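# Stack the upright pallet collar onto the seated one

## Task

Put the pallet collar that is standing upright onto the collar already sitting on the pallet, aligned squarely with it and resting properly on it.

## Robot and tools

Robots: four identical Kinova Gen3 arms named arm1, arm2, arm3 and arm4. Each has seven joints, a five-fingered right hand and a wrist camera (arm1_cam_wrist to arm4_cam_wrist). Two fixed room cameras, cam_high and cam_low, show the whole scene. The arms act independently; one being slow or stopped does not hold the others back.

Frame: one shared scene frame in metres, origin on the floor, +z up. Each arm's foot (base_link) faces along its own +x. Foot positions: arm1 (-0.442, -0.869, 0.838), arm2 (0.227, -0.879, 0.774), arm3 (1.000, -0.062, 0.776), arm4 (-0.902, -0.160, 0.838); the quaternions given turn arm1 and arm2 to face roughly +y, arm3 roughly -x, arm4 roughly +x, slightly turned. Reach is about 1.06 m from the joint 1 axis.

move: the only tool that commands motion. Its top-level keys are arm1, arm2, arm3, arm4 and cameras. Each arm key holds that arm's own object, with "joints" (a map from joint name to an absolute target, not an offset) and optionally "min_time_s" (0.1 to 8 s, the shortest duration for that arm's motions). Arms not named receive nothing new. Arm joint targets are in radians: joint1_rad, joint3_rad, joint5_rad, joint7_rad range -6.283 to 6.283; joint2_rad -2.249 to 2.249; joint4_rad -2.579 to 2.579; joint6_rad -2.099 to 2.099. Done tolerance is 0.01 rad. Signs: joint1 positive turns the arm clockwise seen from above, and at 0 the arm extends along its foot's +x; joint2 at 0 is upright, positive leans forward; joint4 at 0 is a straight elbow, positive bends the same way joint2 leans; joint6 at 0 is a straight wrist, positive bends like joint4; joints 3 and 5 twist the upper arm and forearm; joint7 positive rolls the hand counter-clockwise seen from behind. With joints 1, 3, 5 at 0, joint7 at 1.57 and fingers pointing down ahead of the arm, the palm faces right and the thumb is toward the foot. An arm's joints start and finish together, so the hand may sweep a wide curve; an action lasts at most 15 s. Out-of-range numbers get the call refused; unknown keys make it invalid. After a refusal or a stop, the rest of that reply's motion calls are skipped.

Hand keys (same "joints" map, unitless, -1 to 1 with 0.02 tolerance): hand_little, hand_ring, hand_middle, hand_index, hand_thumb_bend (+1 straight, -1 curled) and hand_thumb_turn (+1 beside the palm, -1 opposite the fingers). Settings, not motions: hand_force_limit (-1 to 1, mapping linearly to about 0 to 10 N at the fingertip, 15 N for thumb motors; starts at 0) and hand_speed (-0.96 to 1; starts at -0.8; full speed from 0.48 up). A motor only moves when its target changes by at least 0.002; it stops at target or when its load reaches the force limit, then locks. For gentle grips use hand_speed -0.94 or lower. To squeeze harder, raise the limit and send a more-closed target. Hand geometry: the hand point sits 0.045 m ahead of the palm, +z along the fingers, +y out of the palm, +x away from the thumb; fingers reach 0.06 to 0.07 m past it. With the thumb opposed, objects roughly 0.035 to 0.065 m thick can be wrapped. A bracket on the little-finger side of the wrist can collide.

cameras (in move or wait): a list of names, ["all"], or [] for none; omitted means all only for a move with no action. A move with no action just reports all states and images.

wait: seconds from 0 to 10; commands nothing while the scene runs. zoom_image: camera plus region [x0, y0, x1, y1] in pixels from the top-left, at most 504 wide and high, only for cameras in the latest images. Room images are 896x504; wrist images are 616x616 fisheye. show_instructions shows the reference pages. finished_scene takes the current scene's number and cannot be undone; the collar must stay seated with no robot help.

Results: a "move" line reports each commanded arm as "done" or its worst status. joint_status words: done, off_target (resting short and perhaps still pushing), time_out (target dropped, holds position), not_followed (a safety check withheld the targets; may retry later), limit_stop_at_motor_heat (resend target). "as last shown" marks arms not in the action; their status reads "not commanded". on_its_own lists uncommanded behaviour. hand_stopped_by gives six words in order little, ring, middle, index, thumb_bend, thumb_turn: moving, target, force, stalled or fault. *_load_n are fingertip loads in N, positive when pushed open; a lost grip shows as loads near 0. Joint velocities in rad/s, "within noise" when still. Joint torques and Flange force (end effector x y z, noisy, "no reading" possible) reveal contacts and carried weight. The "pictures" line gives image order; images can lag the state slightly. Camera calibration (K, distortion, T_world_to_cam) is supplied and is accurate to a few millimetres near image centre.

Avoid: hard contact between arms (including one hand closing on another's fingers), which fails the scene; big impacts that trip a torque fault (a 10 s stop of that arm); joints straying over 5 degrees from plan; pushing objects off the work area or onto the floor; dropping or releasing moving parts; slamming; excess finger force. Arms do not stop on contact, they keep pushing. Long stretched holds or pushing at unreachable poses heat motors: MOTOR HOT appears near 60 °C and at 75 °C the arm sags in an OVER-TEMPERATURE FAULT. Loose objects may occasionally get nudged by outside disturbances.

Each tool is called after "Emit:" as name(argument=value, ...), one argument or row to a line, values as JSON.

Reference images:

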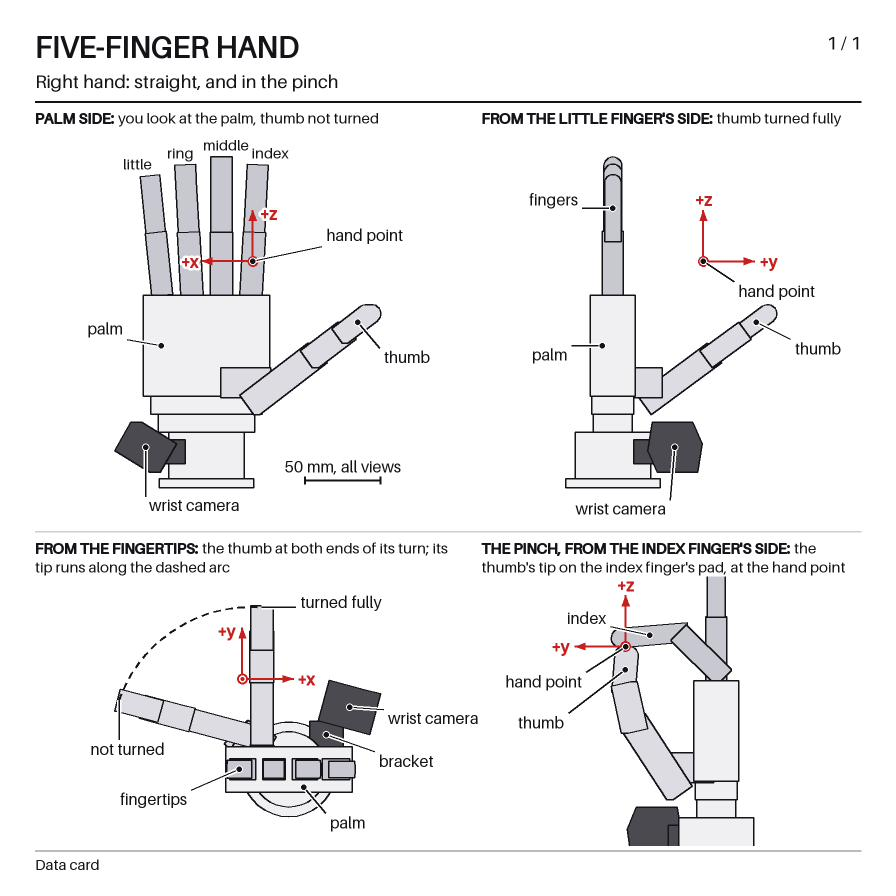

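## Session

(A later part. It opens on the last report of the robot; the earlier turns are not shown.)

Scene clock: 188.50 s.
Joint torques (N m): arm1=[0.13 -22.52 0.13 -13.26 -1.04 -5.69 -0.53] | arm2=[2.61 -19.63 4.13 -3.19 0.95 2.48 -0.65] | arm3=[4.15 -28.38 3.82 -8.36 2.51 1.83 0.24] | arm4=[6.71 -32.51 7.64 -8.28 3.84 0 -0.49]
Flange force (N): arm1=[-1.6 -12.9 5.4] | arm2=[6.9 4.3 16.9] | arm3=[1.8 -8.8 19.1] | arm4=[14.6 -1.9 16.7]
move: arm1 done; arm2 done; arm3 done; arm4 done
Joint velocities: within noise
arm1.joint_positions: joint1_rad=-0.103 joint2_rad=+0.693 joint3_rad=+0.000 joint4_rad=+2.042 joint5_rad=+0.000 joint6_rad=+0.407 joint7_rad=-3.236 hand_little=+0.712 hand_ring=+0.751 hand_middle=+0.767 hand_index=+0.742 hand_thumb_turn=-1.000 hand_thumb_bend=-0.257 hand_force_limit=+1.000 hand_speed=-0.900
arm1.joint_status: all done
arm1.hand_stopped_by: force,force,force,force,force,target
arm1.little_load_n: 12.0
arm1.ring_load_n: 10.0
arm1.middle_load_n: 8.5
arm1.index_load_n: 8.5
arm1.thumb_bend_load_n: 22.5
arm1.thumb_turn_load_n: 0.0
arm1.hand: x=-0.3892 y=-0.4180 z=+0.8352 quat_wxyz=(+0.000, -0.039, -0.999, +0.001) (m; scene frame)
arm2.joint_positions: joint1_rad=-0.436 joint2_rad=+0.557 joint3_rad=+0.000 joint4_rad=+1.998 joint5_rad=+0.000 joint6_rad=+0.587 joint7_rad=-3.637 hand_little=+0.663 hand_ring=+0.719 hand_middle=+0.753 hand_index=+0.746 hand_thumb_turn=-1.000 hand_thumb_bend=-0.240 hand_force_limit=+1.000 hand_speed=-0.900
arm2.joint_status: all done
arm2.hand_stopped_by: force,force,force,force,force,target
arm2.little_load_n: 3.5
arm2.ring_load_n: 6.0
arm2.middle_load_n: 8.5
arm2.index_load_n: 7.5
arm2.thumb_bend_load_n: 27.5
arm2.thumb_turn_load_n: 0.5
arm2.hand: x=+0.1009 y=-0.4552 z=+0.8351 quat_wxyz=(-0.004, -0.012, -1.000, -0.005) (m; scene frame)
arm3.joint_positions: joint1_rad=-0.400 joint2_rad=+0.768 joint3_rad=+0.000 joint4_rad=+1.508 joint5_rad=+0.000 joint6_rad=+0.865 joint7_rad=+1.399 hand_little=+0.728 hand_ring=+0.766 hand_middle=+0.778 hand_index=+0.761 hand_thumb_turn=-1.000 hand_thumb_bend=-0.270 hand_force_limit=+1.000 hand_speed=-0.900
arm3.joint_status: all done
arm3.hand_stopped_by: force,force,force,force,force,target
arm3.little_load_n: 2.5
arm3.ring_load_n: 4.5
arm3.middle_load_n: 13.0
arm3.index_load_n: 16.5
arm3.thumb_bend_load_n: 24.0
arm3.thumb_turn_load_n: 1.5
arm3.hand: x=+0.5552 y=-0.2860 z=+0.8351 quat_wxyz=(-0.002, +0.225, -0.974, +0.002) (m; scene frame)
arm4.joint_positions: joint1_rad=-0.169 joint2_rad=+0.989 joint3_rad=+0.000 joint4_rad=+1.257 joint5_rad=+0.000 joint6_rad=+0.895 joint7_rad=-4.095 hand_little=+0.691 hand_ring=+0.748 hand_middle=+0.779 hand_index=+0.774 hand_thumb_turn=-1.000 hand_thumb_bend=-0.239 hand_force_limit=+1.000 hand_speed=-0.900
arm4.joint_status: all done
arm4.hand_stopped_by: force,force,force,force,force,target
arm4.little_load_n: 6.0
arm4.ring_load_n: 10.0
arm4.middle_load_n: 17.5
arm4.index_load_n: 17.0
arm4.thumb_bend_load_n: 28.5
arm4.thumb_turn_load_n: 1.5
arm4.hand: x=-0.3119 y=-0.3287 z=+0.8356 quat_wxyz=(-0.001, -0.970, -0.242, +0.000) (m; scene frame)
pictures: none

Emit:
move(
  arm1={"joints":{"joint1_rad":-0.0466,"joint2_rad":0.7161,"joint4_rad":1.9698,"joint6_rad":0.4556,"joint7_rad":-3.1733},"min_time_s":3},
  arm2={"joints":{"joint1_rad":-0.3595,"joint2_rad":0.5760,"joint4_rad":1.9561,"joint6_rad":0.6095,"joint7_rad":-3.5546},"min_time_s":3},
  arm3={"joints":{"joint1_rad":-0.2856,"joint2_rad":0.7017,"joint4_rad":1.6558,"joint6_rad":0.7841,"joint7_rad":1.6493},"min_time_s":3},
  arm4={"joints":{"joint1_rad":-0.2525,"joint2_rad":0.9739,"joint4_rad":1.2949,"joint6_rad":0.8727,"joint7_rad":-4.0425},"min_time_s":3},
)

Emit:
move(
  arm1={"joints":{"joint1_rad":0.0048,"joint2_rad":0.7425,"joint4_rad":1.8926,"joint6_rad":0.5065,"joint7_rad":-3.1157},"min_time_s":3},
  arm2={"joints":{"joint1_rad":-0.2876,"joint2_rad":0.5989,"joint4_rad":1.9064,"joint6_rad":0.6362,"joint7_rad":-3.4765},"min_time_s":3},
  arm3={"joints":{"joint1_rad":-0.1552,"joint2_rad":0.6631,"joint4_rad":1.7410,"joint6_rad":0.7375,"joint7_rad":1.9162},"min_time_s":3},
  arm4={"joints":{"joint1_rad":-0.3316,"joint2_rad":0.9593,"joint4_rad":1.3307,"joint6_rad":0.8516,"joint7_rad":-3.9851},"min_time_s":3},
  cameras=["cam_high"],
)

Scene clock: 195.50 s.
Joint torques (N m): arm1=[0.07 -23.64 0 -16.4 -1.18 -7.55 -0.57] | arm2=[3.46 -20.95 4.99 -3.25 1.19 2.69 -0.74] | arm3=[4.59 -26.92 4.36 -9.31 2.89 0.43 0.4] | arm4=[8.8 -33 9.94 -8.02 4.84 0.39 -0.42]
Flange force (N): arm1=[-0.8 -17.9 2.1] | arm2=[8.5 5.4 18.7] | arm3=[1.3 -10.3 18.2] | arm4=[17.5 -3.6 18.8]
move: arm1 done; arm2 done; arm3 done; arm4 done
Joint velocities: within noise
arm1.joint_positions: joint1_rad=-0.047 joint2_rad=+0.716 joint3_rad=+0.000 joint4_rad=+1.970 joint5_rad=+0.000 joint6_rad=+0.456 joint7_rad=-3.173 hand_little=+0.712 hand_ring=+0.751 hand_middle=+0.767 hand_index=+0.742 hand_thumb_turn=-1.000 hand_thumb_bend=-0.257 hand_force_limit=+1.000 hand_speed=-0.900
arm1.joint_status: all done
arm1.hand_stopped_by: force,force,force,force,force,target
arm1.little_load_n: 13.5
arm1.ring_load_n: 11.0
arm1.middle_load_n: 9.5
arm1.index_load_n: 9.5
arm1.thumb_bend_load_n: 21.5
arm1.thumb_turn_load_n: 0.0
arm1.hand: x=-0.3664 y=-0.3980 z=+0.8352 quat_wxyz=(+0.000, -0.035, -0.999, +0.001) (m; scene frame)
arm2.joint_positions: joint1_rad=-0.360 joint2_rad=+0.576 joint3_rad=+0.000 joint4_rad=+1.956 joint5_rad=+0.000 joint6_rad=+0.610 joint7_rad=-3.555 hand_little=+0.663 hand_ring=+0.719 hand_middle=+0.753 hand_index=+0.746 hand_thumb_turn=-1.000 hand_thumb_bend=-0.240 hand_force_limit=+1.000 hand_speed=-0.900
arm2.joint_status: all done
arm2.hand_stopped_by: force,force,force,force,force,target
arm2.little_load_n: 3.5
arm2.ring_load_n: 6.0
arm2.middle_load_n: 8.5
arm2.index_load_n: 7.5
arm2.thumb_bend_load_n: 28.0
arm2.thumb_turn_load_n: 0.0
arm2.hand: x=+0.1239 y=-0.4323 z=+0.8350 quat_wxyz=(-0.004, -0.009, -1.000, -0.005) (m; scene frame)
arm3.joint_positions: joint1_rad=-0.286 joint2_rad=+0.702 joint3_rad=+0.000 joint4_rad=+1.656 joint5_rad=+0.000 joint6_rad=+0.784 joint7_rad=+1.649 hand_little=+0.728 hand_ring=+0.766 hand_middle=+0.779 hand_index=+0.761 hand_thumb_turn=-1.000 hand_thumb_bend=-0.270 hand_force_limit=+1.000 hand_speed=-0.900
arm3.joint_status: all done
arm3.hand_stopped_by: force,force,force,force,force,target
arm3.little_load_n: 0.5
arm3.ring_load_n: 4.0
arm3.middle_load_n: 14.0
arm3.index_load_n: 18.5
arm3.thumb_bend_load_n: 25.0
arm3.thumb_turn_load_n: 2.0
arm3.hand: x=+0.5490 y=-0.2152 z=+0.8350 quat_wxyz=(-0.002, +0.291, -0.957, +0.002) (m; scene frame)
arm4.joint_positions: joint1_rad=-0.253 joint2_rad=+0.974 joint3_rad=+0.000 joint4_rad=+1.295 joint5_rad=+0.000 joint6_rad=+0.873 joint7_rad=-4.042 hand_little=+0.690 hand_ring=+0.748 hand_middle=+0.779 hand_index=+0.774 hand_thumb_turn=-1.000 hand_thumb_bend=-0.239 hand_force_limit=+1.000 hand_speed=-0.900
arm4.joint_status: all done
arm4.hand_stopped_by: force,force,force,force,force,target
arm4.little_load_n: 4.5
arm4.ring_load_n: 9.0
arm4.middle_load_n: 18.0
arm4.index_load_n: 19.0
arm4.thumb_bend_load_n: 27.0
arm4.thumb_turn_load_n: 1.5
arm4.hand: x=-0.3043 y=-0.2780 z=+0.8356 quat_wxyz=(-0.001, -0.951, -0.308, +0.000) (m; scene frame)
pictures: none

Scene clock: 198.80 s.
Joint torques (N m): arm1=[-0.2 -25.04 -0.33 -19.43 -1.45 -9.37 -0.63] | arm2=[4.57 -22.52 6.1 -4.09 1.57 2.49 -0.84] | arm3=[4.32 -26.69 4.13 -11.26 2.91 -1.29 0.5] | arm4=[10.86 -33.24 12.26 -7.65 5.83 0.8 -0.36]
Flange force (N): arm1=[-0.2 -22.7 -0.2] | arm2=[10.2 5.2 20.0] | arm3=[0.6 -11.2 17.5] | arm4=[20.7 -5.0 20.6]
move: arm1 done; arm2 done; arm3 done; arm4 done
Joint velocities: within noise
arm1.joint_positions: joint1_rad=+0.005 joint2_rad=+0.742 joint3_rad=+0.000 joint4_rad=+1.893 joint5_rad=+0.000 joint6_rad=+0.507 joint7_rad=-3.116 hand_little=+0.712 hand_ring=+0.751 hand_middle=+0.767 hand_index=+0.742 hand_thumb_turn=-1.000 hand_thumb_bend=-0.257 hand_force_limit=+1.000 hand_speed=-0.900
arm1.joint_status: all done
arm1.hand_stopped_by: force,force,force,force,force,target
arm1.little_load_n: 14.5
arm1.ring_load_n: 12.5
arm1.middle_load_n: 10.5
arm1.index_load_n: 10.0
arm1.thumb_bend_load_n: 21.5
arm1.thumb_turn_load_n: -0.5
arm1.hand: x=-0.3435 y=-0.3781 z=+0.8352 quat_wxyz=(+0.000, -0.032, -0.999, +0.001) (m; scene frame)
arm2.joint_positions: joint1_rad=-0.288 joint2_rad=+0.599 joint3_rad=+0.000 joint4_rad=+1.906 joint5_rad=+0.000 joint6_rad=+0.636 joint7_rad=-3.476 hand_little=+0.663 hand_ring=+0.719 hand_middle=+0.753 hand_index=+0.746 hand_thumb_turn=-1.000 hand_thumb_bend=-0.240 hand_force_limit=+1.000 hand_speed=-0.900
arm2.joint_status: all done
arm2.hand_stopped_by: force,force,force,force,force,target
arm2.little_load_n: 4.0
arm2.ring_load_n: 6.5
arm2.middle_load_n: 9.0
arm2.index_load_n: 8.0
arm2.thumb_bend_load_n: 29.0
arm2.thumb_turn_load_n: 0.0
arm2.hand: x=+0.1470 y=-0.4093 z=+0.8350 quat_wxyz=(-0.004, -0.006, -1.000, -0.005) (m; scene frame)
arm3.joint_positions: joint1_rad=-0.155 joint2_rad=+0.663 joint3_rad=+0.000 joint4_rad=+1.741 joint5_rad=+0.000 joint6_rad=+0.737 joint7_rad=+1.916 hand_little=+0.728 hand_ring=+0.766 hand_middle=+0.779 hand_index=+0.761 hand_thumb_turn=-1.000 hand_thumb_bend=-0.270 hand_force_limit=+1.000 hand_speed=-0.900
arm3.joint_status: all done
arm3.hand_stopped_by: force,force,force,force,force,target
arm3.little_load_n: 0.0
arm3.ring_load_n: 3.5
arm3.middle_load_n: 15.0
arm3.index_load_n: 20.5
arm3.thumb_bend_load_n: 25.0
arm3.thumb_turn_load_n: 2.0
arm3.hand: x=+0.5366 y=-0.1489 z=+0.8349 quat_wxyz=(-0.002, +0.356, -0.935, +0.002) (m; scene frame)
arm4.joint_positions: joint1_rad=-0.332 joint2_rad=+0.959 joint3_rad=+0.000 joint4_rad=+1.331 joint5_rad=+0.000 joint6_rad=+0.852 joint7_rad=-3.985 hand_little=+0.690 hand_ring=+0.748 hand_middle=+0.779 hand_index=+0.774 hand_thumb_turn=-1.000 hand_thumb_bend=-0.239 hand_force_limit=+1.000 hand_speed=-0.900
arm4.joint_status: all done
arm4.hand_stopped_by: force,force,force,force,force,target
arm4.little_load_n: 2.5
arm4.ring_load_n: 8.0
arm4.middle_load_n: 18.0
arm4.index_load_n: 20.5
arm4.thumb_bend_load_n: 25.0
arm4.thumb_turn_load_n: 1.5
arm4.hand: x=-0.3011 y=-0.2297 z=+0.8355 quat_wxyz=(-0.001, -0.928, -0.372, +0.000) (m; scene frame)
pictures: cam_high

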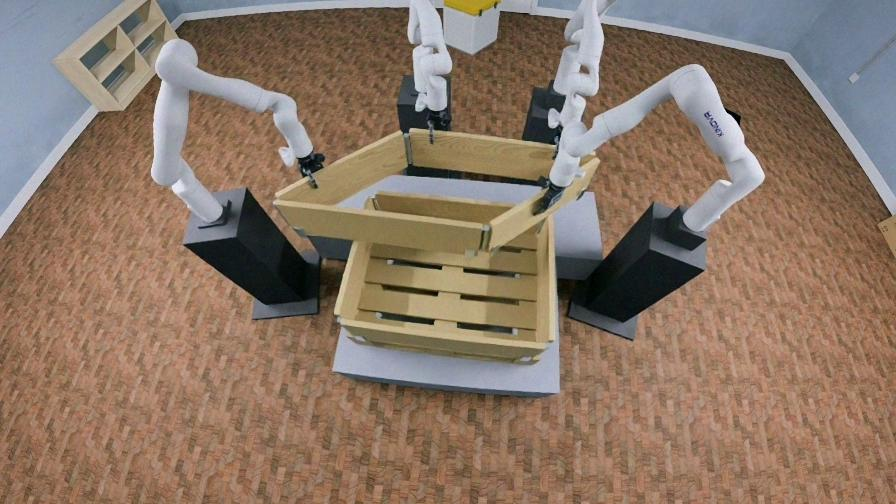

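Emit:
move(
  arm1={"joints":{"joint1_rad":0.0514,"joint2_rad":0.7706,"joint4_rad":1.8136,"joint6_rad":0.5574,"joint7_rad":-3.0629},"min_time_s":3},
  arm2={"joints":{"joint1_rad":-0.2217,"joint2_rad":0.6254,"joint4_rad":1.8488,"joint6_rad":0.6674,"joint7_rad":-3.4044},"min_time_s":3},
  arm3={"joints":{"joint1_rad":-0.0186,"joint2_rad":0.6504,"joint4_rad":1.7684,"joint6_rad":0.7228,"joint7_rad":2.1893},"min_time_s":3},
  arm4={"joints":{"joint1_rad":-0.4065,"joint2_rad":0.9459,"joint4_rad":1.3638,"joint6_rad":0.8319,"joint7_rad":-3.9235},"min_time_s":3},
)

Emit:
move(
  arm1={"joints":{"joint1_rad":0.0936,"joint2_rad":0.8030,"joint4_rad":1.7256,"joint6_rad":0.6130,"joint7_rad":-3.0145},"min_time_s":3},
  arm2={"joints":{"joint1_rad":-0.1596,"joint2_rad":0.6549,"joint4_rad":1.7843,"joint6_rad":0.7024,"joint7_rad":-3.3361},"min_time_s":3},
  arm3={"joints":{"joint1_rad":0.1121,"joint2_rad":0.6610,"joint4_rad":1.7440,"joint6_rad":0.7366,"joint7_rad":2.4565},"min_time_s":3},
  arm4={"joints":{"joint1_rad":-0.4749,"joint2_rad":0.9314,"joint4_rad":1.3996,"joint6_rad":0.8106,"joint7_rad":-3.8554},"min_time_s":3},
  cameras=["cam_high"],
)

Scene clock: 205.63 s.
Joint torques (N m): arm1=[-0.09 -25.44 -0.39 -18.79 -1.62 -8.87 -0.71] | arm2=[3.44 -24.16 4.83 -6.77 1.12 0.97 -0.72] | arm3=[3.6 -27.97 3.23 -13.97 2.64 -3.16 0.6] | arm4=[10.51 -34.7 12.08 -10.45 5.82 -0.84 -0.19]
Flange force (N): arm1=[1.0 -21.4 0.0] | arm2=[6.5 2.8 19.0] | arm3=[0.0 -12.0 17.9] | arm4=[17.0 -8.0 21.3]
move: arm1 done; arm2 done; arm3 done; arm4 done
Joint velocities: within noise
arm1.joint_positions: joint1_rad=+0.051 joint2_rad=+0.771 joint3_rad=+0.000 joint4_rad=+1.814 joint5_rad=+0.000 joint6_rad=+0.557 joint7_rad=-3.063 hand_little=+0.712 hand_ring=+0.751 hand_middle=+0.767 hand_index=+0.742 hand_thumb_turn=-1.000 hand_thumb_bend=-0.257 hand_force_limit=+1.000 hand_speed=-0.900
arm1.joint_status: all done
arm1.hand_stopped_by: force,force,force,force,force,target
arm1.little_load_n: 14.5
arm1.ring_load_n: 12.5
arm1.middle_load_n: 10.5
arm1.index_load_n: 9.5
arm1.thumb_bend_load_n: 23.0
arm1.thumb_turn_load_n: -1.0
arm1.hand: x=-0.3207 y=-0.3592 z=+0.8352 quat_wxyz=(+0.000, -0.029, -1.000, +0.001) (m; scene frame)
arm2.joint_positions: joint1_rad=-0.222 joint2_rad=+0.625 joint3_rad=+0.000 joint4_rad=+1.849 joint5_rad=+0.000 joint6_rad=+0.667 joint7_rad=-3.404 hand_little=+0.663 hand_ring=+0.719 hand_middle=+0.753 hand_index=+0.746 hand_thumb_turn=-1.000 hand_thumb_bend=-0.240 hand_force_limit=+1.000 hand_speed=-0.900
arm2.joint_status: all done
arm2.hand_stopped_by: force,force,force,force,force,target
arm2.little_load_n: 5.0
arm2.ring_load_n: 7.5
arm2.middle_load_n: 9.5
arm2.index_load_n: 8.0
arm2.thumb_bend_load_n: 29.5
arm2.thumb_turn_load_n: 0.0
arm2.hand: x=+0.1696 y=-0.3864 z=+0.8350 quat_wxyz=(-0.004, -0.003, -1.000, -0.005) (m; scene frame)
arm3.joint_positions: joint1_rad=-0.019 joint2_rad=+0.650 joint3_rad=+0.000 joint4_rad=+1.768 joint5_rad=+0.000 joint6_rad=+0.723 joint7_rad=+2.189 hand_little=+0.728 hand_ring=+0.766 hand_middle=+0.779 hand_index=+0.761 hand_thumb_turn=-1.000 hand_thumb_bend=-0.270 hand_force_limit=+1.000 hand_speed=-0.900
arm3.joint_status: all done
arm3.hand_stopped_by: force,force,force,force,force,target
arm3.little_load_n: 0.0
arm3.ring_load_n: 3.5
arm3.middle_load_n: 15.0
arm3.index_load_n: 22.0
arm3.thumb_bend_load_n: 25.0
arm3.thumb_turn_load_n: 2.5
arm3.hand: x=+0.5187 y=-0.0878 z=+0.8349 quat_wxyz=(-0.002, +0.419, -0.908, +0.002) (m; scene frame)
arm4.joint_positions: joint1_rad=-0.406 joint2_rad=+0.946 joint3_rad=+0.000 joint4_rad=+1.364 joint5_rad=+0.000 joint6_rad=+0.832 joint7_rad=-3.923 hand_little=+0.690 hand_ring=+0.748 hand_middle=+0.779 hand_index=+0.774 hand_thumb_turn=-1.000 hand_thumb_bend=-0.239 hand_force_limit=+1.000 hand_speed=-0.900
arm4.joint_status: all done
arm4.hand_stopped_by: force,force,force,force,force,target
arm4.little_load_n: 2.0
arm4.ring_load_n: 8.0
arm4.middle_load_n: 18.5
arm4.index_load_n: 22.5
arm4.thumb_bend_load_n: 23.0
arm4.thumb_turn_load_n: 2.0
arm4.hand: x=-0.3010 y=-0.1837 z=+0.8353 quat_wxyz=(-0.001, -0.901, -0.434, +0.000) (m; scene frame)
pictures: none

Scene clock: 208.93 s.
Joint torques (N m): arm1=[-0.71 -27.7 -1.14 -22.44 -2.03 -11.06 -0.73] | arm2=[4.46 -26.26 5.92 -9.09 1.55 -0.2 -0.8] | arm3=[1.5 -29.81 0.81 -17.28 1.61 -5.18 0.76] | arm4=[13.46 -34.4 15.44 -9.91 7.15 -0.49 -0.21]
Flange force (N): arm1=[1.8 -27.2 -1.0] | arm2=[7.6 0.2 19.3] | arm3=[-3.2 -12.9 17.8] | arm4=[22.0 -9.9 22.2]
move: arm1 done; arm2 done; arm3 done; arm4 done
Joint velocities: within noise
arm1.joint_positions: joint1_rad=+0.094 joint2_rad=+0.803 joint3_rad=+0.000 joint4_rad=+1.726 joint5_rad=+0.000 joint6_rad=+0.613 joint7_rad=-3.015 hand_little=+0.713 hand_ring=+0.751 hand_middle=+0.767 hand_index=+0.742 hand_thumb_turn=-1.000 hand_thumb_bend=-0.257 hand_force_limit=+1.000 hand_speed=-0.900
arm1.joint_status: all done
arm1.hand_stopped_by: force,force,force,force,force,target
arm1.little_load_n: 16.5
arm1.ring_load_n: 14.0
arm1.middle_load_n: 11.5
arm1.index_load_n: 10.5
arm1.thumb_bend_load_n: 22.5
arm1.thumb_turn_load_n: -1.5
arm1.hand: x=-0.2978 y=-0.3393 z=+0.8351 quat_wxyz=(+0.000, -0.026, -1.000, +0.001) (m; scene frame)
arm2.joint_positions: joint1_rad=-0.160 joint2_rad=+0.655 joint3_rad=+0.000 joint4_rad=+1.784 joint5_rad=+0.000 joint6_rad=+0.702 joint7_rad=-3.336 hand_little=+0.663 hand_ring=+0.719 hand_middle=+0.753 hand_index=+0.746 hand_thumb_turn=-1.000 hand_thumb_bend=-0.240 hand_force_limit=+1.000 hand_speed=-0.900
arm2.joint_status: all done
arm2.hand_stopped_by: force,force,force,force,force,target
arm2.little_load_n: 5.5
arm2.ring_load_n: 8.0
arm2.middle_load_n: 10.0
arm2.index_load_n: 8.5
arm2.thumb_bend_load_n: 29.5
arm2.thumb_turn_load_n: -0.5
arm2.hand: x=+0.1927 y=-0.3634 z=+0.8350 quat_wxyz=(-0.004, +0.000, -1.000, -0.005) (m; scene frame)
arm3.joint_positions: joint1_rad=+0.112 joint2_rad=+0.661 joint3_rad=+0.000 joint4_rad=+1.744 joint5_rad=+0.000 joint6_rad=+0.737 joint7_rad=+2.456 hand_little=+0.728 hand_ring=+0.766 hand_middle=+0.779 hand_index=+0.761 hand_thumb_turn=-1.000 hand_thumb_bend=-0.270 hand_force_limit=+1.000 hand_speed=-0.900
arm3.joint_status: all done
arm3.hand_stopped_by: force,force,force,force,force,target
arm3.little_load_n: 0.5
arm3.ring_load_n: 3.0
arm3.middle_load_n: 16.0
arm3.index_load_n: 23.5
arm3.thumb_bend_load_n: 25.0
arm3.thumb_turn_load_n: 3.0
arm3.hand: x=+0.4961 y=-0.0326 z=+0.8348 quat_wxyz=(-0.002, +0.479, -0.878, +0.002) (m; scene frame)
arm4.joint_positions: joint1_rad=-0.475 joint2_rad=+0.931 joint3_rad=+0.000 joint4_rad=+1.400 joint5_rad=+0.000 joint6_rad=+0.811 joint7_rad=-3.855 hand_little=+0.690 hand_ring=+0.748 hand_middle=+0.779 hand_index=+0.774 hand_thumb_turn=-1.000 hand_thumb_bend=-0.239 hand_force_limit=+1.000 hand_speed=-0.900
arm4.joint_status: all done
arm4.hand_stopped_by: force,force,force,force,force,target
arm4.little_load_n: 0.5
arm4.ring_load_n: 7.0
arm4.middle_load_n: 18.5
arm4.index_load_n: 24.0
arm4.thumb_bend_load_n: 19.0
arm4.thumb_turn_load_n: 2.0
arm4.hand: x=-0.3049 y=-0.1417 z=+0.8353 quat_wxyz=(-0.001, -0.869, -0.495, +0.001) (m; scene frame)
pictures: cam_high

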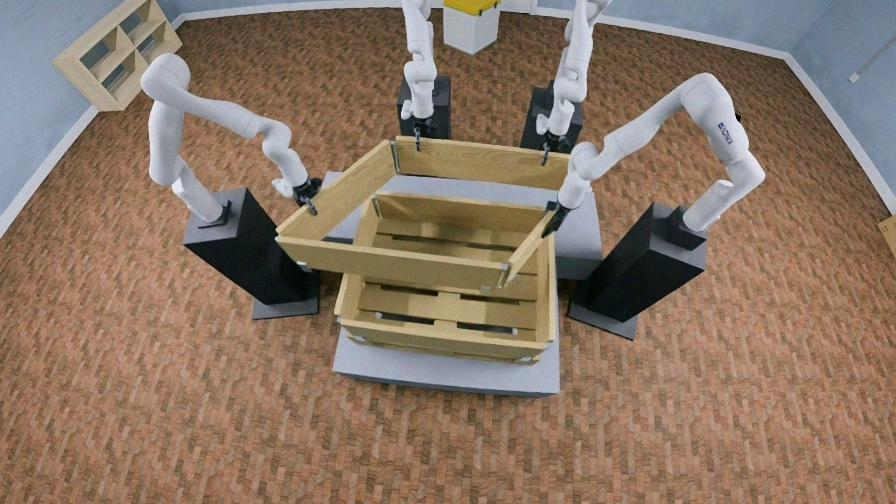

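Emit:
move(
  arm1={"joints":{"joint1_rad":0.1321,"joint2_rad":0.8371,"joint4_rad":1.6355,"joint6_rad":0.6689,"joint7_rad":-2.9698},"min_time_s":3},
  arm2={"joints":{"joint1_rad":-0.1029,"joint2_rad":0.6876,"joint4_rad":1.7124,"joint6_rad":0.7415,"joint7_rad":-3.2732},"min_time_s":3},
  arm3={"joints":{"joint1_rad":0.2261,"joint2_rad":0.6905,"joint4_rad":1.6775,"joint6_rad":0.7736,"joint7_rad":2.7070},"min_time_s":3},
  arm4={"joints":{"joint1_rad":-0.5389,"joint2_rad":0.9166,"joint4_rad":1.4365,"joint6_rad":0.7885,"joint7_rad":-3.7829},"min_time_s":3},
)

Emit:
move(
  arm1={"joints":{"joint1_rad":0.1669,"joint2_rad":0.8761,"joint4_rad":1.5353,"joint6_rad":0.7302,"joint7_rad":-2.9288},"min_time_s":3},
  arm2={"joints":{"joint1_rad":-0.0501,"joint2_rad":0.7236,"joint4_rad":1.6334,"joint6_rad":0.7846,"joint7_rad":-3.2142},"min_time_s":3},
  arm3={"joints":{"joint1_rad":0.3194,"joint2_rad":0.7365,"joint4_rad":1.5745,"joint6_rad":0.8305,"joint7_rad":2.9368},"min_time_s":3},
  arm4={"joints":{"joint1_rad":-0.5945,"joint2_rad":0.9010,"joint4_rad":1.4755,"joint6_rad":0.7650,"joint7_rad":-3.7020},"min_time_s":3},
  cameras=["cam_high","cam_low"],
)

Scene clock: 217.93 s.
Joint torques (N m): arm1=[-0.9 -28.57 -1.44 -20.68 -2.32 -9.6 -0.75] | arm2=[3.51 -27.62 4.81 -12.34 1.14 -2.32 -0.7] | arm3=[-0.79 -31.91 -2 -19.03 0.33 -6.03 0.94] | arm4=[12.49 -34.6 14.5 -11.84 6.61 -1.94 -0.08]
Flange force (N): arm1=[1.8 -23.6 1.8] | arm2=[5.1 -4.7 16.5] | arm3=[-4.7 -13.2 18.7] | arm4=[19.2 -11.3 21.1]
move: arm1 done; arm2 done; arm3 done; arm4 done
Joint velocities: within noise
arm1.joint_positions: joint1_rad=+0.132 joint2_rad=+0.837 joint3_rad=+0.000 joint4_rad=+1.635 joint5_rad=+0.000 joint6_rad=+0.669 joint7_rad=-2.970 hand_little=+0.713 hand_ring=+0.751 hand_middle=+0.767 hand_index=+0.742 hand_thumb_turn=-1.000 hand_thumb_bend=-0.257 hand_force_limit=+1.000 hand_speed=-0.900
arm1.joint_status: all done
arm1.hand_stopped_by: force,force,force,force,force,target
arm1.little_load_n: 15.5
arm1.ring_load_n: 13.0
arm1.middle_load_n: 11.5
arm1.index_load_n: 10.0
arm1.thumb_bend_load_n: 24.5
arm1.thumb_turn_load_n: -1.5
arm1.hand: x=-0.2749 y=-0.3203 z=+0.8352 quat_wxyz=(+0.000, -0.023, -1.000, +0.001) (m; scene frame)
arm2.joint_positions: joint1_rad=-0.103 joint2_rad=+0.688 joint3_rad=+0.000 joint4_rad=+1.712 joint5_rad=+0.000 joint6_rad=+0.742 joint7_rad=-3.273 hand_little=+0.663 hand_ring=+0.719 hand_middle=+0.753 hand_index=+0.746 hand_thumb_turn=-1.000 hand_thumb_bend=-0.240 hand_force_limit=+1.000 hand_speed=-0.900
arm2.joint_status: all done
arm2.hand_stopped_by: force,force,force,force,force,target
arm2.little_load_n: 7.0
arm2.ring_load_n: 9.0
arm2.middle_load_n: 11.5
arm2.index_load_n: 9.0
arm2.thumb_bend_load_n: 29.0
arm2.thumb_turn_load_n: -0.5
arm2.hand: x=+0.2154 y=-0.3404 z=+0.8350 quat_wxyz=(-0.004, +0.003, -1.000, -0.005) (m; scene frame)
arm3.joint_positions: joint1_rad=+0.226 joint2_rad=+0.691 joint3_rad=+0.000 joint4_rad=+1.677 joint5_rad=+0.000 joint6_rad=+0.774 joint7_rad=+2.707 hand_little=+0.728 hand_ring=+0.766 hand_middle=+0.779 hand_index=+0.761 hand_thumb_turn=-1.000 hand_thumb_bend=-0.270 hand_force_limit=+1.000 hand_speed=-0.900
arm3.joint_status: all done
arm3.hand_stopped_by: force,force,force,force,force,target
arm3.little_load_n: 0.0
arm3.ring_load_n: 3.0
arm3.middle_load_n: 16.5
arm3.index_load_n: 25.0
arm3.thumb_bend_load_n: 24.5
arm3.thumb_turn_load_n: 3.5
arm3.hand: x=+0.4701 y=+0.0157 z=+0.8348 quat_wxyz=(-0.002, +0.538, -0.843, +0.002) (m; scene frame)
arm4.joint_positions: joint1_rad=-0.539 joint2_rad=+0.917 joint3_rad=+0.000 joint4_rad=+1.437 joint5_rad=+0.000 joint6_rad=+0.789 joint7_rad=-3.783 hand_little=+0.690 hand_ring=+0.748 hand_middle=+0.779 hand_index=+0.774 hand_thumb_turn=-1.000 hand_thumb_bend=-0.239 hand_force_limit=+1.000 hand_speed=-0.900
arm4.joint_status: all done
arm4.hand_stopped_by: force,force,force,force,force,target
arm4.little_load_n: 0.0
arm4.ring_load_n: 6.0
arm4.middle_load_n: 18.0
arm4.index_load_n: 25.5
arm4.thumb_bend_load_n: 18.0
arm4.thumb_turn_load_n: 1.0
arm4.hand: x=-0.3118 y=-0.1027 z=+0.8352 quat_wxyz=(-0.001, -0.833, -0.553, +0.001) (m; scene frame)
pictures: none

Scene clock: 221.23 s.
Joint torques (N m): arm1=[-2.37 -30.74 -3.17 -22.94 -3.15 -10.9 -0.71] | arm2=[2.99 -29.64 4.26 -15.25 0.91 -4.11 -0.65] | arm3=[-4.23 -34.49 -5.8 -21.51 -1.4 -7.4 1.06] | arm4=[15.25 -35.32 17.81 -13.85 7.9 -3.15 -0.08]
Flange force (N): arm1=[1.1 -27.4 2.0] | arm2=[4.1 -8.6 15.5] | arm3=[-8.5 -15.9 18.8] | arm4=[22.5 -16.4 21.4]
move: arm1 done; arm2 done; arm3 done; arm4 done
Joint velocities: within noise
arm1.joint_positions: joint1_rad=+0.167 joint2_rad=+0.876 joint3_rad=+0.000 joint4_rad=+1.535 joint5_rad=+0.000 joint6_rad=+0.730 joint7_rad=-2.929 hand_little=+0.713 hand_ring=+0.751 hand_middle=+0.767 hand_index=+0.742 hand_thumb_turn=-1.000 hand_thumb_bend=-0.257 hand_force_limit=+1.000 hand_speed=-0.900
arm1.joint_status: all done
arm1.hand_stopped_by: force,force,force,force,force,target
arm1.little_load_n: 16.5
arm1.ring_load_n: 14.5
arm1.middle_load_n: 12.5
arm1.index_load_n: 11.0
arm1.thumb_bend_load_n: 24.5
arm1.thumb_turn_load_n: -1.5
arm1.hand: x=-0.2520 y=-0.3004 z=+0.8351 quat_wxyz=(+0.000, -0.020, -1.000, +0.001) (m; scene frame)
arm2.joint_positions: joint1_rad=-0.050 joint2_rad=+0.724 joint3_rad=+0.000 joint4_rad=+1.633 joint5_rad=+0.000 joint6_rad=+0.785 joint7_rad=-3.214 hand_little=+0.663 hand_ring=+0.719 hand_middle=+0.753 hand_index=+0.746 hand_thumb_turn=-1.000 hand_thumb_bend=-0.240 hand_force_limit=+1.000 hand_speed=-0.900
arm2.joint_status: all done
arm2.hand_stopped_by: force,force,force,force,force,target
arm2.little_load_n: 8.0
arm2.ring_load_n: 10.0
arm2.middle_load_n: 12.5
arm2.index_load_n: 10.0
arm2.thumb_bend_load_n: 29.0
arm2.thumb_turn_load_n: 0.0
arm2.hand: x=+0.2385 y=-0.3176 z=+0.8349 quat_wxyz=(-0.004, +0.006, -1.000, -0.005) (m; scene frame)
arm3.joint_positions: joint1_rad=+0.319 joint2_rad=+0.736 joint3_rad=+0.000 joint4_rad=+1.575 joint5_rad=+0.000 joint6_rad=+0.830 joint7_rad=+2.937 hand_little=+0.728 hand_ring=+0.766 hand_middle=+0.779 hand_index=+0.761 hand_thumb_turn=-1.000 hand_thumb_bend=-0.270 hand_force_limit=+1.000 hand_speed=-0.900
arm3.joint_status: all done
arm3.hand_stopped_by: force,force,force,force,force,target
arm3.little_load_n: 0.0
arm3.ring_load_n: 4.0
arm3.middle_load_n: 18.0
arm3.index_load_n: 27.0
arm3.thumb_bend_load_n: 24.0
arm3.thumb_turn_load_n: 3.5
arm3.hand: x=+0.4406 y=+0.0574 z=+0.8348 quat_wxyz=(-0.001, +0.594, -0.804, +0.002) (m; scene frame)
arm4.joint_positions: joint1_rad=-0.594 joint2_rad=+0.901 joint3_rad=+0.000 joint4_rad=+1.475 joint5_rad=+0.000 joint6_rad=+0.765 joint7_rad=-3.702 hand_little=+0.690 hand_ring=+0.748 hand_middle=+0.780 hand_index=+0.774 hand_thumb_turn=-1.000 hand_thumb_bend=-0.240 hand_force_limit=+1.000 hand_speed=-0.900
arm4.joint_status: all done
arm4.hand_stopped_by: force,force,force,force,force,target
arm4.little_load_n: 0.0
arm4.ring_load_n: 6.5
arm4.middle_load_n: 20.0
arm4.index_load_n: 27.5
arm4.thumb_bend_load_n: 15.5
arm4.thumb_turn_load_n: 1.0
arm4.hand: x=-0.3209 y=-0.0688 z=+0.8351 quat_wxyz=(-0.001, -0.794, -0.608, +0.001) (m; scene frame)
pictures: cam_high, cam_low

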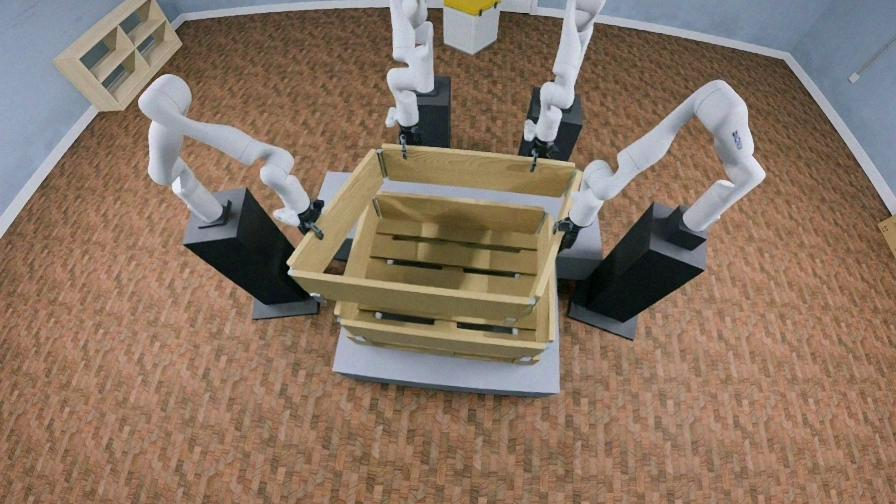

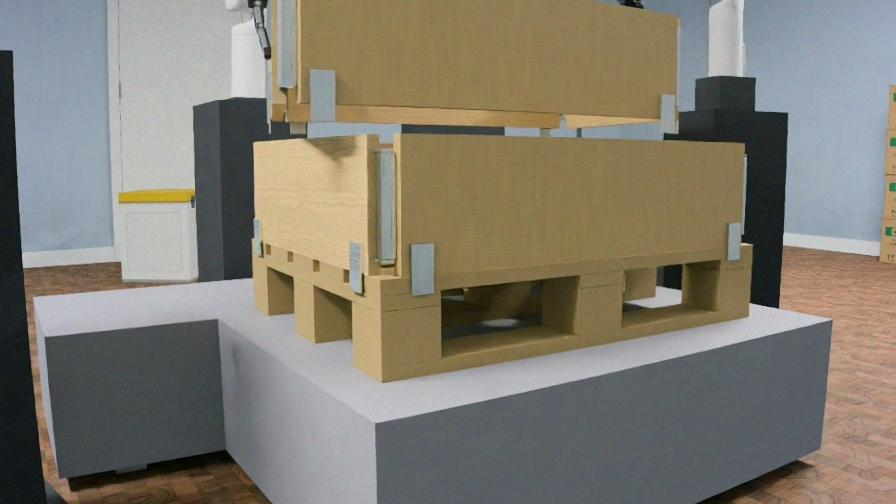

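Emit:
move(
  arm1={"joints":{"joint1_rad":0.1990,"joint2_rad":0.9173,"joint4_rad":1.4316,"joint6_rad":0.7927,"joint7_rad":-2.8905},"min_time_s":3},
  arm2={"joints":{"joint1_rad":-0.0017,"joint2_rad":0.7625,"joint4_rad":1.5477,"joint6_rad":0.8313,"joint7_rad":-3.1595},"min_time_s":3},
  arm3={"joints":{"joint1_rad":0.3913,"joint2_rad":0.7938,"joint4_rad":1.4468,"joint6_rad":0.9010,"joint7_rad":3.1452},"min_time_s":3},
  arm4={"joints":{"joint1_rad":-0.6447,"joint2_rad":0.8842,"joint4_rad":1.5182,"joint6_rad":0.7392,"joint7_rad":-3.6157},"min_time_s":3},
  cameras=["cam_high","cam_low"],
)

Scene clock: 227.30 s.
Joint torques (N m): arm1=[-3.26 -31.35 -4.17 -20.61 -3.72 -9.06 -0.7] | arm2=[1.87 -30.95 3.06 -17.88 0.37 -5.91 -0.6] | arm3=[-6.48 -35.74 -8.15 -20.15 -2.86 -6.23 1.11] | arm4=[14.01 -34.8 16.51 -14.14 7.15 -3.59 -0.09]
Flange force (N): arm1=[-0.5 -23.0 4.5] | arm2=[2.4 -13.2 13.2] | arm3=[-8.9 -13.8 19.4] | arm4=[21.8 -14.6 20.8]
move: arm1 done; arm2 done; arm3 done; arm4 done
Joint velocities: within noise
arm1.joint_positions: joint1_rad=+0.199 joint2_rad=+0.917 joint3_rad=+0.000 joint4_rad=+1.432 joint5_rad=+0.000 joint6_rad=+0.793 joint7_rad=-2.890 hand_little=+0.713 hand_ring=+0.751 hand_middle=+0.767 hand_index=+0.742 hand_thumb_turn=-1.000 hand_thumb_bend=-0.256 hand_force_limit=+1.000 hand_speed=-0.900
arm1.joint_status: all done
arm1.hand_stopped_by: force,force,force,force,force,target
arm1.little_load_n: 15.5
arm1.ring_load_n: 13.5
arm1.middle_load_n: 11.5
arm1.index_load_n: 10.5
arm1.thumb_bend_load_n: 26.5
arm1.thumb_turn_load_n: -1.5
arm1.hand: x=-0.2290 y=-0.2815 z=+0.8351 quat_wxyz=(+0.000, -0.017, -1.000, +0.001) (m; scene frame)
arm2.joint_positions: joint1_rad=-0.002 joint2_rad=+0.762 joint3_rad=+0.000 joint4_rad=+1.548 joint5_rad=+0.000 joint6_rad=+0.831 joint7_rad=-3.160 hand_little=+0.664 hand_ring=+0.719 hand_middle=+0.753 hand_index=+0.746 hand_thumb_turn=-1.000 hand_thumb_bend=-0.240 hand_force_limit=+1.000 hand_speed=-0.900
arm2.joint_status: all done
arm2.hand_stopped_by: force,force,force,force,force,target
arm2.little_load_n: 8.5
arm2.ring_load_n: 11.0
arm2.middle_load_n: 13.5
arm2.index_load_n: 10.5
arm2.thumb_bend_load_n: 28.5
arm2.thumb_turn_load_n: 0.0
arm2.hand: x=+0.2616 y=-0.2948 z=+0.8349 quat_wxyz=(-0.004, +0.010, -1.000, -0.005) (m; scene frame)
arm3.joint_positions: joint1_rad=+0.391 joint2_rad=+0.794 joint3_rad=+0.000 joint4_rad=+1.447 joint5_rad=+0.000 joint6_rad=+0.901 joint7_rad=+3.145 hand_little=+0.728 hand_ring=+0.766 hand_middle=+0.779 hand_index=+0.761 hand_thumb_turn=-1.000 hand_thumb_bend=-0.270 hand_force_limit=+1.000 hand_speed=-0.900
arm3.joint_status: all done
arm3.hand_stopped_by: force,force,force,force,force,target
arm3.little_load_n: 0.0
arm3.ring_load_n: 3.5
arm3.middle_load_n: 18.0
arm3.index_load_n: 27.5
arm3.thumb_bend_load_n: 24.5
arm3.thumb_turn_load_n: 4.5
arm3.hand: x=+0.4099 y=+0.0921 z=+0.8347 quat_wxyz=(-0.001, +0.648, -0.762, +0.003) (m; scene frame)
arm4.joint_positions: joint1_rad=-0.645 joint2_rad=+0.884 joint3_rad=+0.000 joint4_rad=+1.518 joint5_rad=+0.000 joint6_rad=+0.739 joint7_rad=-3.616 hand_little=+0.690 hand_ring=+0.748 hand_middle=+0.780 hand_index=+0.774 hand_thumb_turn=-1.000 hand_thumb_bend=-0.240 hand_force_limit=+1.000 hand_speed=-0.900
arm4.joint_status: all done
arm4.hand_stopped_by: force,force,force,force,force,target
arm4.little_load_n: 0.0
arm4.ring_load_n: 5.5
arm4.middle_load_n: 19.5
arm4.index_load_n: 27.5
arm4.thumb_bend_load_n: 16.0
arm4.thumb_turn_load_n: 1.0
arm4.hand: x=-0.3325 y=-0.0386 z=+0.8350 quat_wxyz=(-0.001, -0.750, -0.661, +0.001) (m; scene frame)
pictures: cam_high, cam_low

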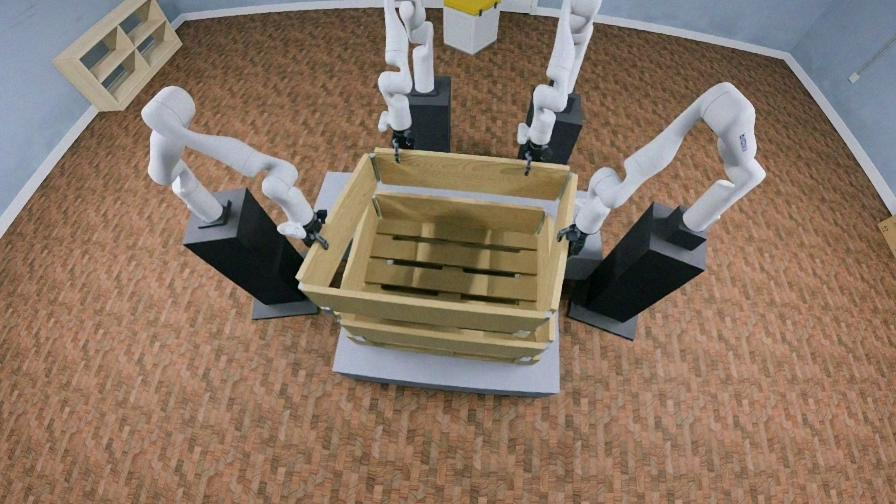

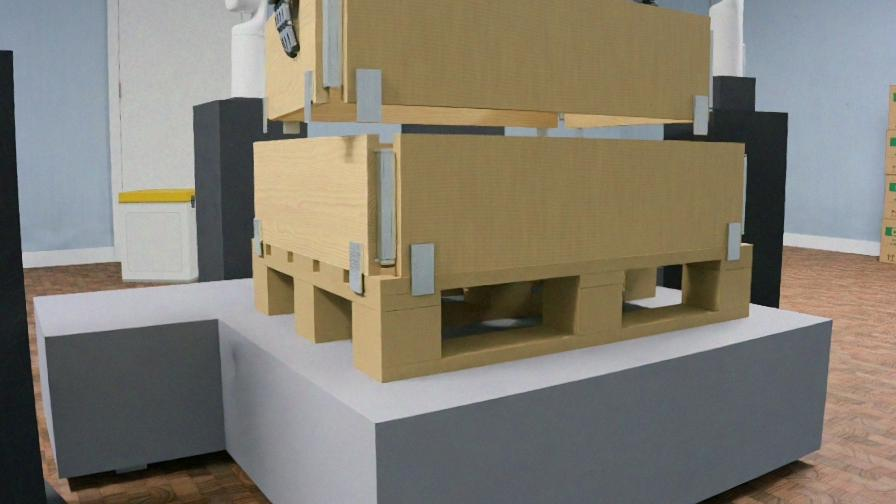

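Emit:
move(
  arm1={"joints":{"joint1_rad":0.2281,"joint2_rad":0.9636,"joint4_rad":1.3172,"joint6_rad":0.8608,"joint7_rad":-2.8552},"min_time_s":3},
  arm2={"joints":{"joint1_rad":0.0429,"joint2_rad":0.8049,"joint4_rad":1.4543,"joint6_rad":0.8824,"joint7_rad":-3.1088},"min_time_s":3},
  arm3={"joints":{"joint1_rad":0.4432,"joint2_rad":0.8612,"joint4_rad":1.2965,"joint6_rad":0.9838,"joint7_rad":3.3336},"min_time_s":3},
  arm4={"joints":{"joint1_rad":-0.6862,"joint2_rad":0.8667,"joint4_rad":1.5628,"joint6_rad":0.7121,"joint7_rad":-3.5207},"min_time_s":3},
  cameras=["cam_high","cam_low"],
)

Emit:
zoom_image(
  camera="cam_low",
  region=[230, 60, 460, 200],
)

Emit:
zoom_image(
  camera="cam_low",
  region=[660, 60, 780, 180],
)

Emit:
zoom_image(
  camera="cam_high",
  region=[290, 120, 600, 380],
)

Scene clock: 232.77 s.
Joint torques (N m): arm1=[-4.44 -32.61 -5.34 -18.22 -4.39 -6.8 -0.62] | arm2=[0.73 -31.4 1.74 -19.38 -0.12 -7.23 -0.55] | arm3=[-7.88 -37.49 -9.59 -19.28 -3.96 -5.3 1.04] | arm4=[12.39 -34.15 14.83 -15.27 6.38 -4.58 -0.06]
Flange force (N): arm1=[-3.1 -18.1 8.4] | arm2=[1.3 -16.6 10.0] | arm3=[-8.9 -12.6 20.1] | arm4=[19.7 -14.7 19.0]
move: arm1 done; arm2 done; arm3 done; arm4 done
Joint velocities: within noise
arm1.joint_positions: joint1_rad=+0.228 joint2_rad=+0.964 joint3_rad=+0.000 joint4_rad=+1.317 joint5_rad=+0.000 joint6_rad=+0.861 joint7_rad=-2.855 hand_little=+0.713 hand_ring=+0.751 hand_middle=+0.767 hand_index=+0.742 hand_thumb_turn=-1.000 hand_thumb_bend=-0.256 hand_force_limit=+1.000 hand_speed=-0.900
arm1.joint_status: all done
arm1.hand_stopped_by: force,force,force,force,force,target
arm1.little_load_n: 14.5
arm1.ring_load_n: 13.0
arm1.middle_load_n: 11.0
arm1.index_load_n: 10.0
arm1.thumb_bend_load_n: 29.0
arm1.thumb_turn_load_n: -1.0
arm1.hand: x=-0.2061 y=-0.2621 z=+0.8351 quat_wxyz=(+0.000, -0.014, -1.000, +0.001) (m; scene frame)
arm2.joint_positions: joint1_rad=+0.043 joint2_rad=+0.805 joint3_rad=+0.000 joint4_rad=+1.454 joint5_rad=+0.000 joint6_rad=+0.882 joint7_rad=-3.109 hand_little=+0.664 hand_ring=+0.719 hand_middle=+0.754 hand_index=+0.746 hand_thumb_turn=-1.000 hand_thumb_bend=-0.240 hand_force_limit=+1.000 hand_speed=-0.900
arm2.joint_status: all done
arm2.hand_stopped_by: force,force,force,force,force,target
arm2.little_load_n: 9.0
arm2.ring_load_n: 11.5
arm2.middle_load_n: 14.5
arm2.index_load_n: 11.5
arm2.thumb_bend_load_n: 29.0
arm2.thumb_turn_load_n: 0.5
arm2.hand: x=+0.2847 y=-0.2723 z=+0.8349 quat_wxyz=(-0.004, +0.013, -1.000, -0.005) (m; scene frame)
arm3.joint_positions: joint1_rad=+0.443 joint2_rad=+0.861 joint3_rad=+0.000 joint4_rad=+1.296 joint5_rad=+0.000 joint6_rad=+0.984 joint7_rad=+3.334 hand_little=+0.728 hand_ring=+0.766 hand_middle=+0.779 hand_index=+0.761 hand_thumb_turn=-1.000 hand_thumb_bend=-0.270 hand_force_limit=+1.000 hand_speed=-0.900
arm3.joint_status: all done
arm3.hand_stopped_by: force,force,force,force,force,target
arm3.little_load_n: 0.0
arm3.ring_load_n: 3.0
arm3.middle_load_n: 18.5
arm3.index_load_n: 28.0
arm3.thumb_bend_load_n: 25.0
arm3.thumb_turn_load_n: 4.0
arm3.hand: x=+0.3779 y=+0.1193 z=+0.8347 quat_wxyz=(-0.001, +0.698, -0.716, +0.003) (m; scene frame)
arm4.joint_positions: joint1_rad=-0.686 joint2_rad=+0.867 joint3_rad=+0.000 joint4_rad=+1.563 joint5_rad=+0.000 joint6_rad=+0.712 joint7_rad=-3.521 hand_little=+0.690 hand_ring=+0.747 hand_middle=+0.780 hand_index=+0.774 hand_thumb_turn=-1.000 hand_thumb_bend=-0.240 hand_force_limit=+1.000 hand_speed=-0.900
arm4.joint_status: all done
arm4.hand_stopped_by: force,force,force,force,force,target
arm4.little_load_n: 0.0
arm4.ring_load_n: 5.0
arm4.middle_load_n: 18.5
arm4.index_load_n: 27.5
arm4.thumb_bend_load_n: 16.0
arm4.thumb_turn_load_n: 1.5
arm4.hand: x=-0.3452 y=-0.0137 z=+0.8349 quat_wxyz=(-0.001, -0.703, -0.711, +0.001) (m; scene frame)
pictures: cam_high, cam_low

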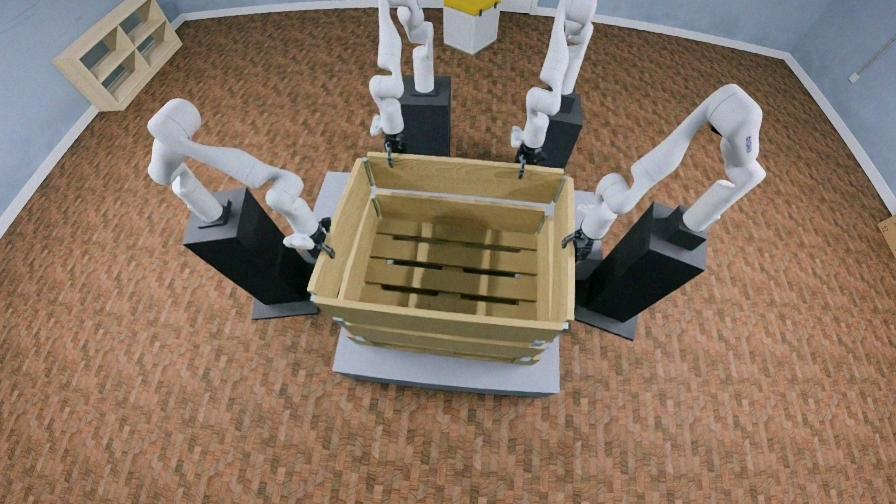

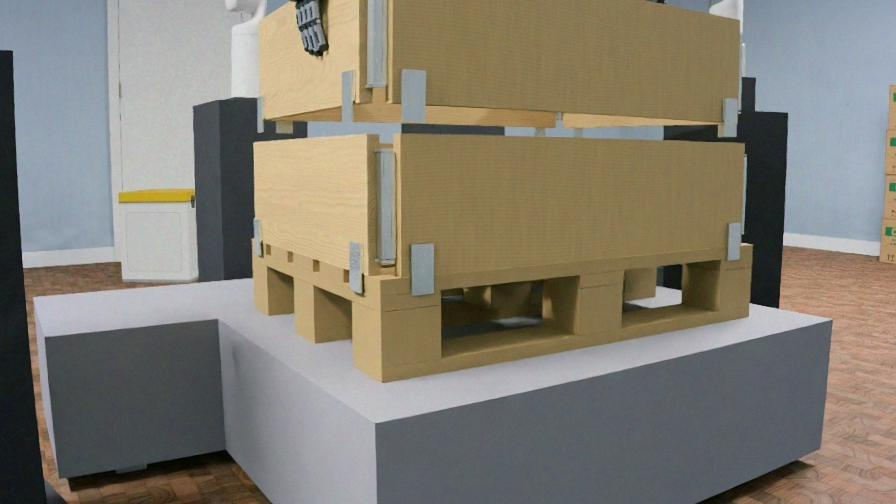

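Scaled by 2.191 from the camera's 896x504 image, which has a finer 1280x720 frame.

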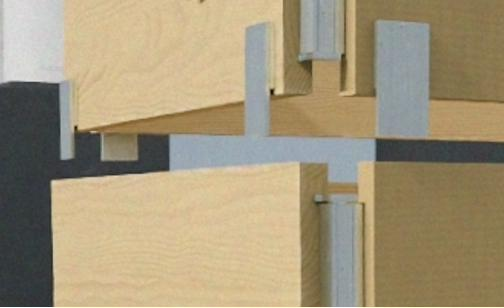

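Scaled by 4.200 from the camera's 896x504 image, which has a finer 1280x720 frame.

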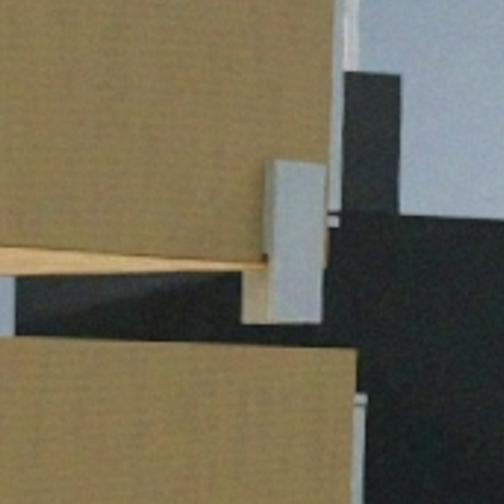

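Scaled by 1.626 from the camera's 896x504 image, which has a finer 1280x720 frame.

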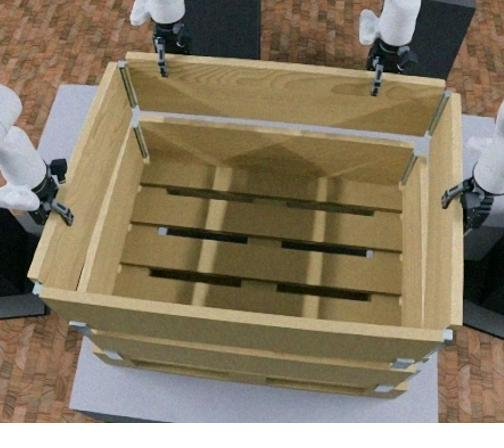

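Emit:
zoom_image(
  camera="cam_low",
  region=[230, 90, 300, 160],
)

Emit:
zoom_image(
  camera="cam_low",
  region=[330, 80, 440, 160],
)

Emit:
zoom_image(
  camera="cam_high",
  region=[310, 150, 430, 320],
)

Emit:
zoom_image(
  camera="cam_high",
  region=[490, 150, 590, 340],
)

Emit:
zoom_image(
  camera="cam_high",
  region=[310, 280, 590, 380],
)

Scaled by 7.200 from the camera's 896x504 image, which has a finer 1280x720 frame.

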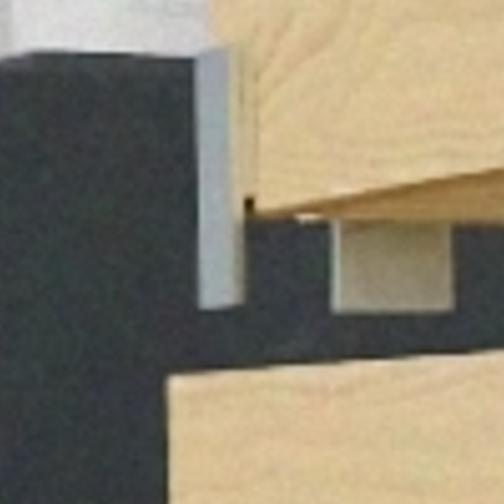

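Scaled by 4.582 from the camera's 896x504 image, which has a finer 1280x720 frame.

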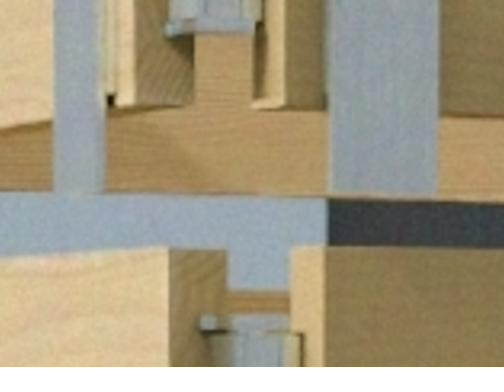

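Scaled by 2.965 from the camera's 896x504 image, which has a finer 1280x720 frame.

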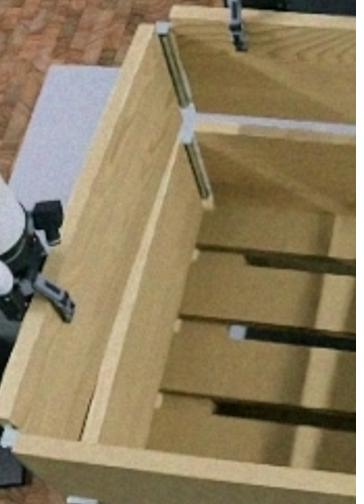

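Scaled by 2.653 from the camera's 896x504 image, which has a finer 1280x720 frame.

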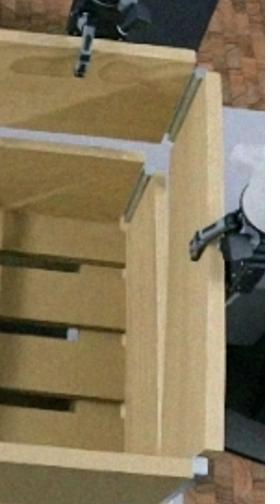

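Scaled by 1.800 from the camera's 896x504 image, which has a finer 1280x720 frame.

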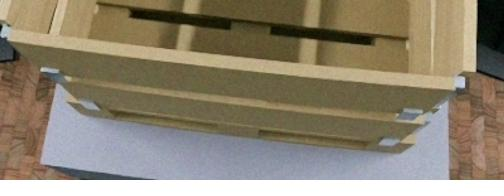

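Emit:
zoom_image(
  camera="cam_high",
  region=[305, 285, 375, 355],
)

Emit:
zoom_image(
  camera="cam_high",
  region=[510, 305, 580, 375],
)

Emit:
zoom_image(
  camera="cam_high",
  region=[350, 140, 420, 210],
)

Emit:
zoom_image(
  camera="cam_high",
  region=[520, 155, 590, 225],
)

Scaled by 7.200 from the camera's 896x504 image, which has a finer 1280x720 frame.

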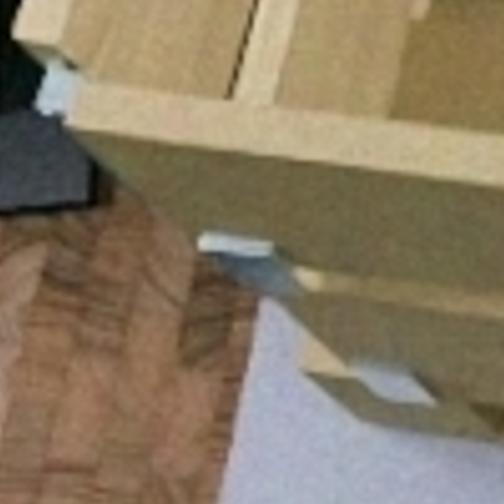

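Scaled by 7.200 from the camera's 896x504 image, which has a finer 1280x720 frame.

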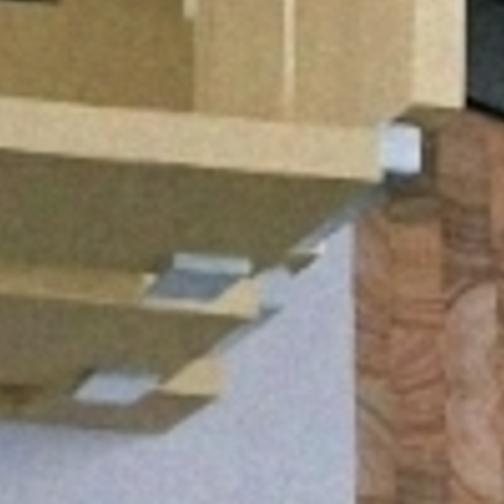

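Scaled by 7.200 from the camera's 896x504 image, which has a finer 1280x720 frame.

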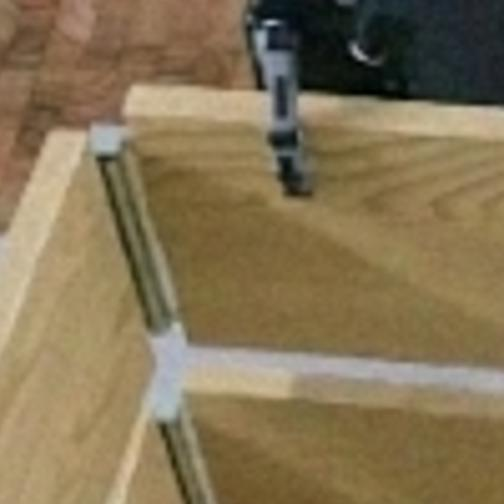

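Scaled by 7.200 from the camera's 896x504 image, which has a finer 1280x720 frame.

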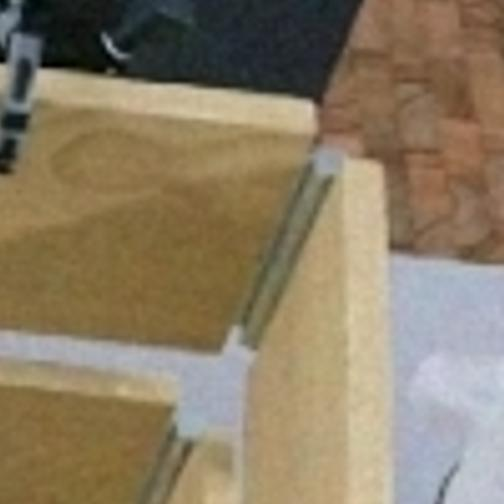

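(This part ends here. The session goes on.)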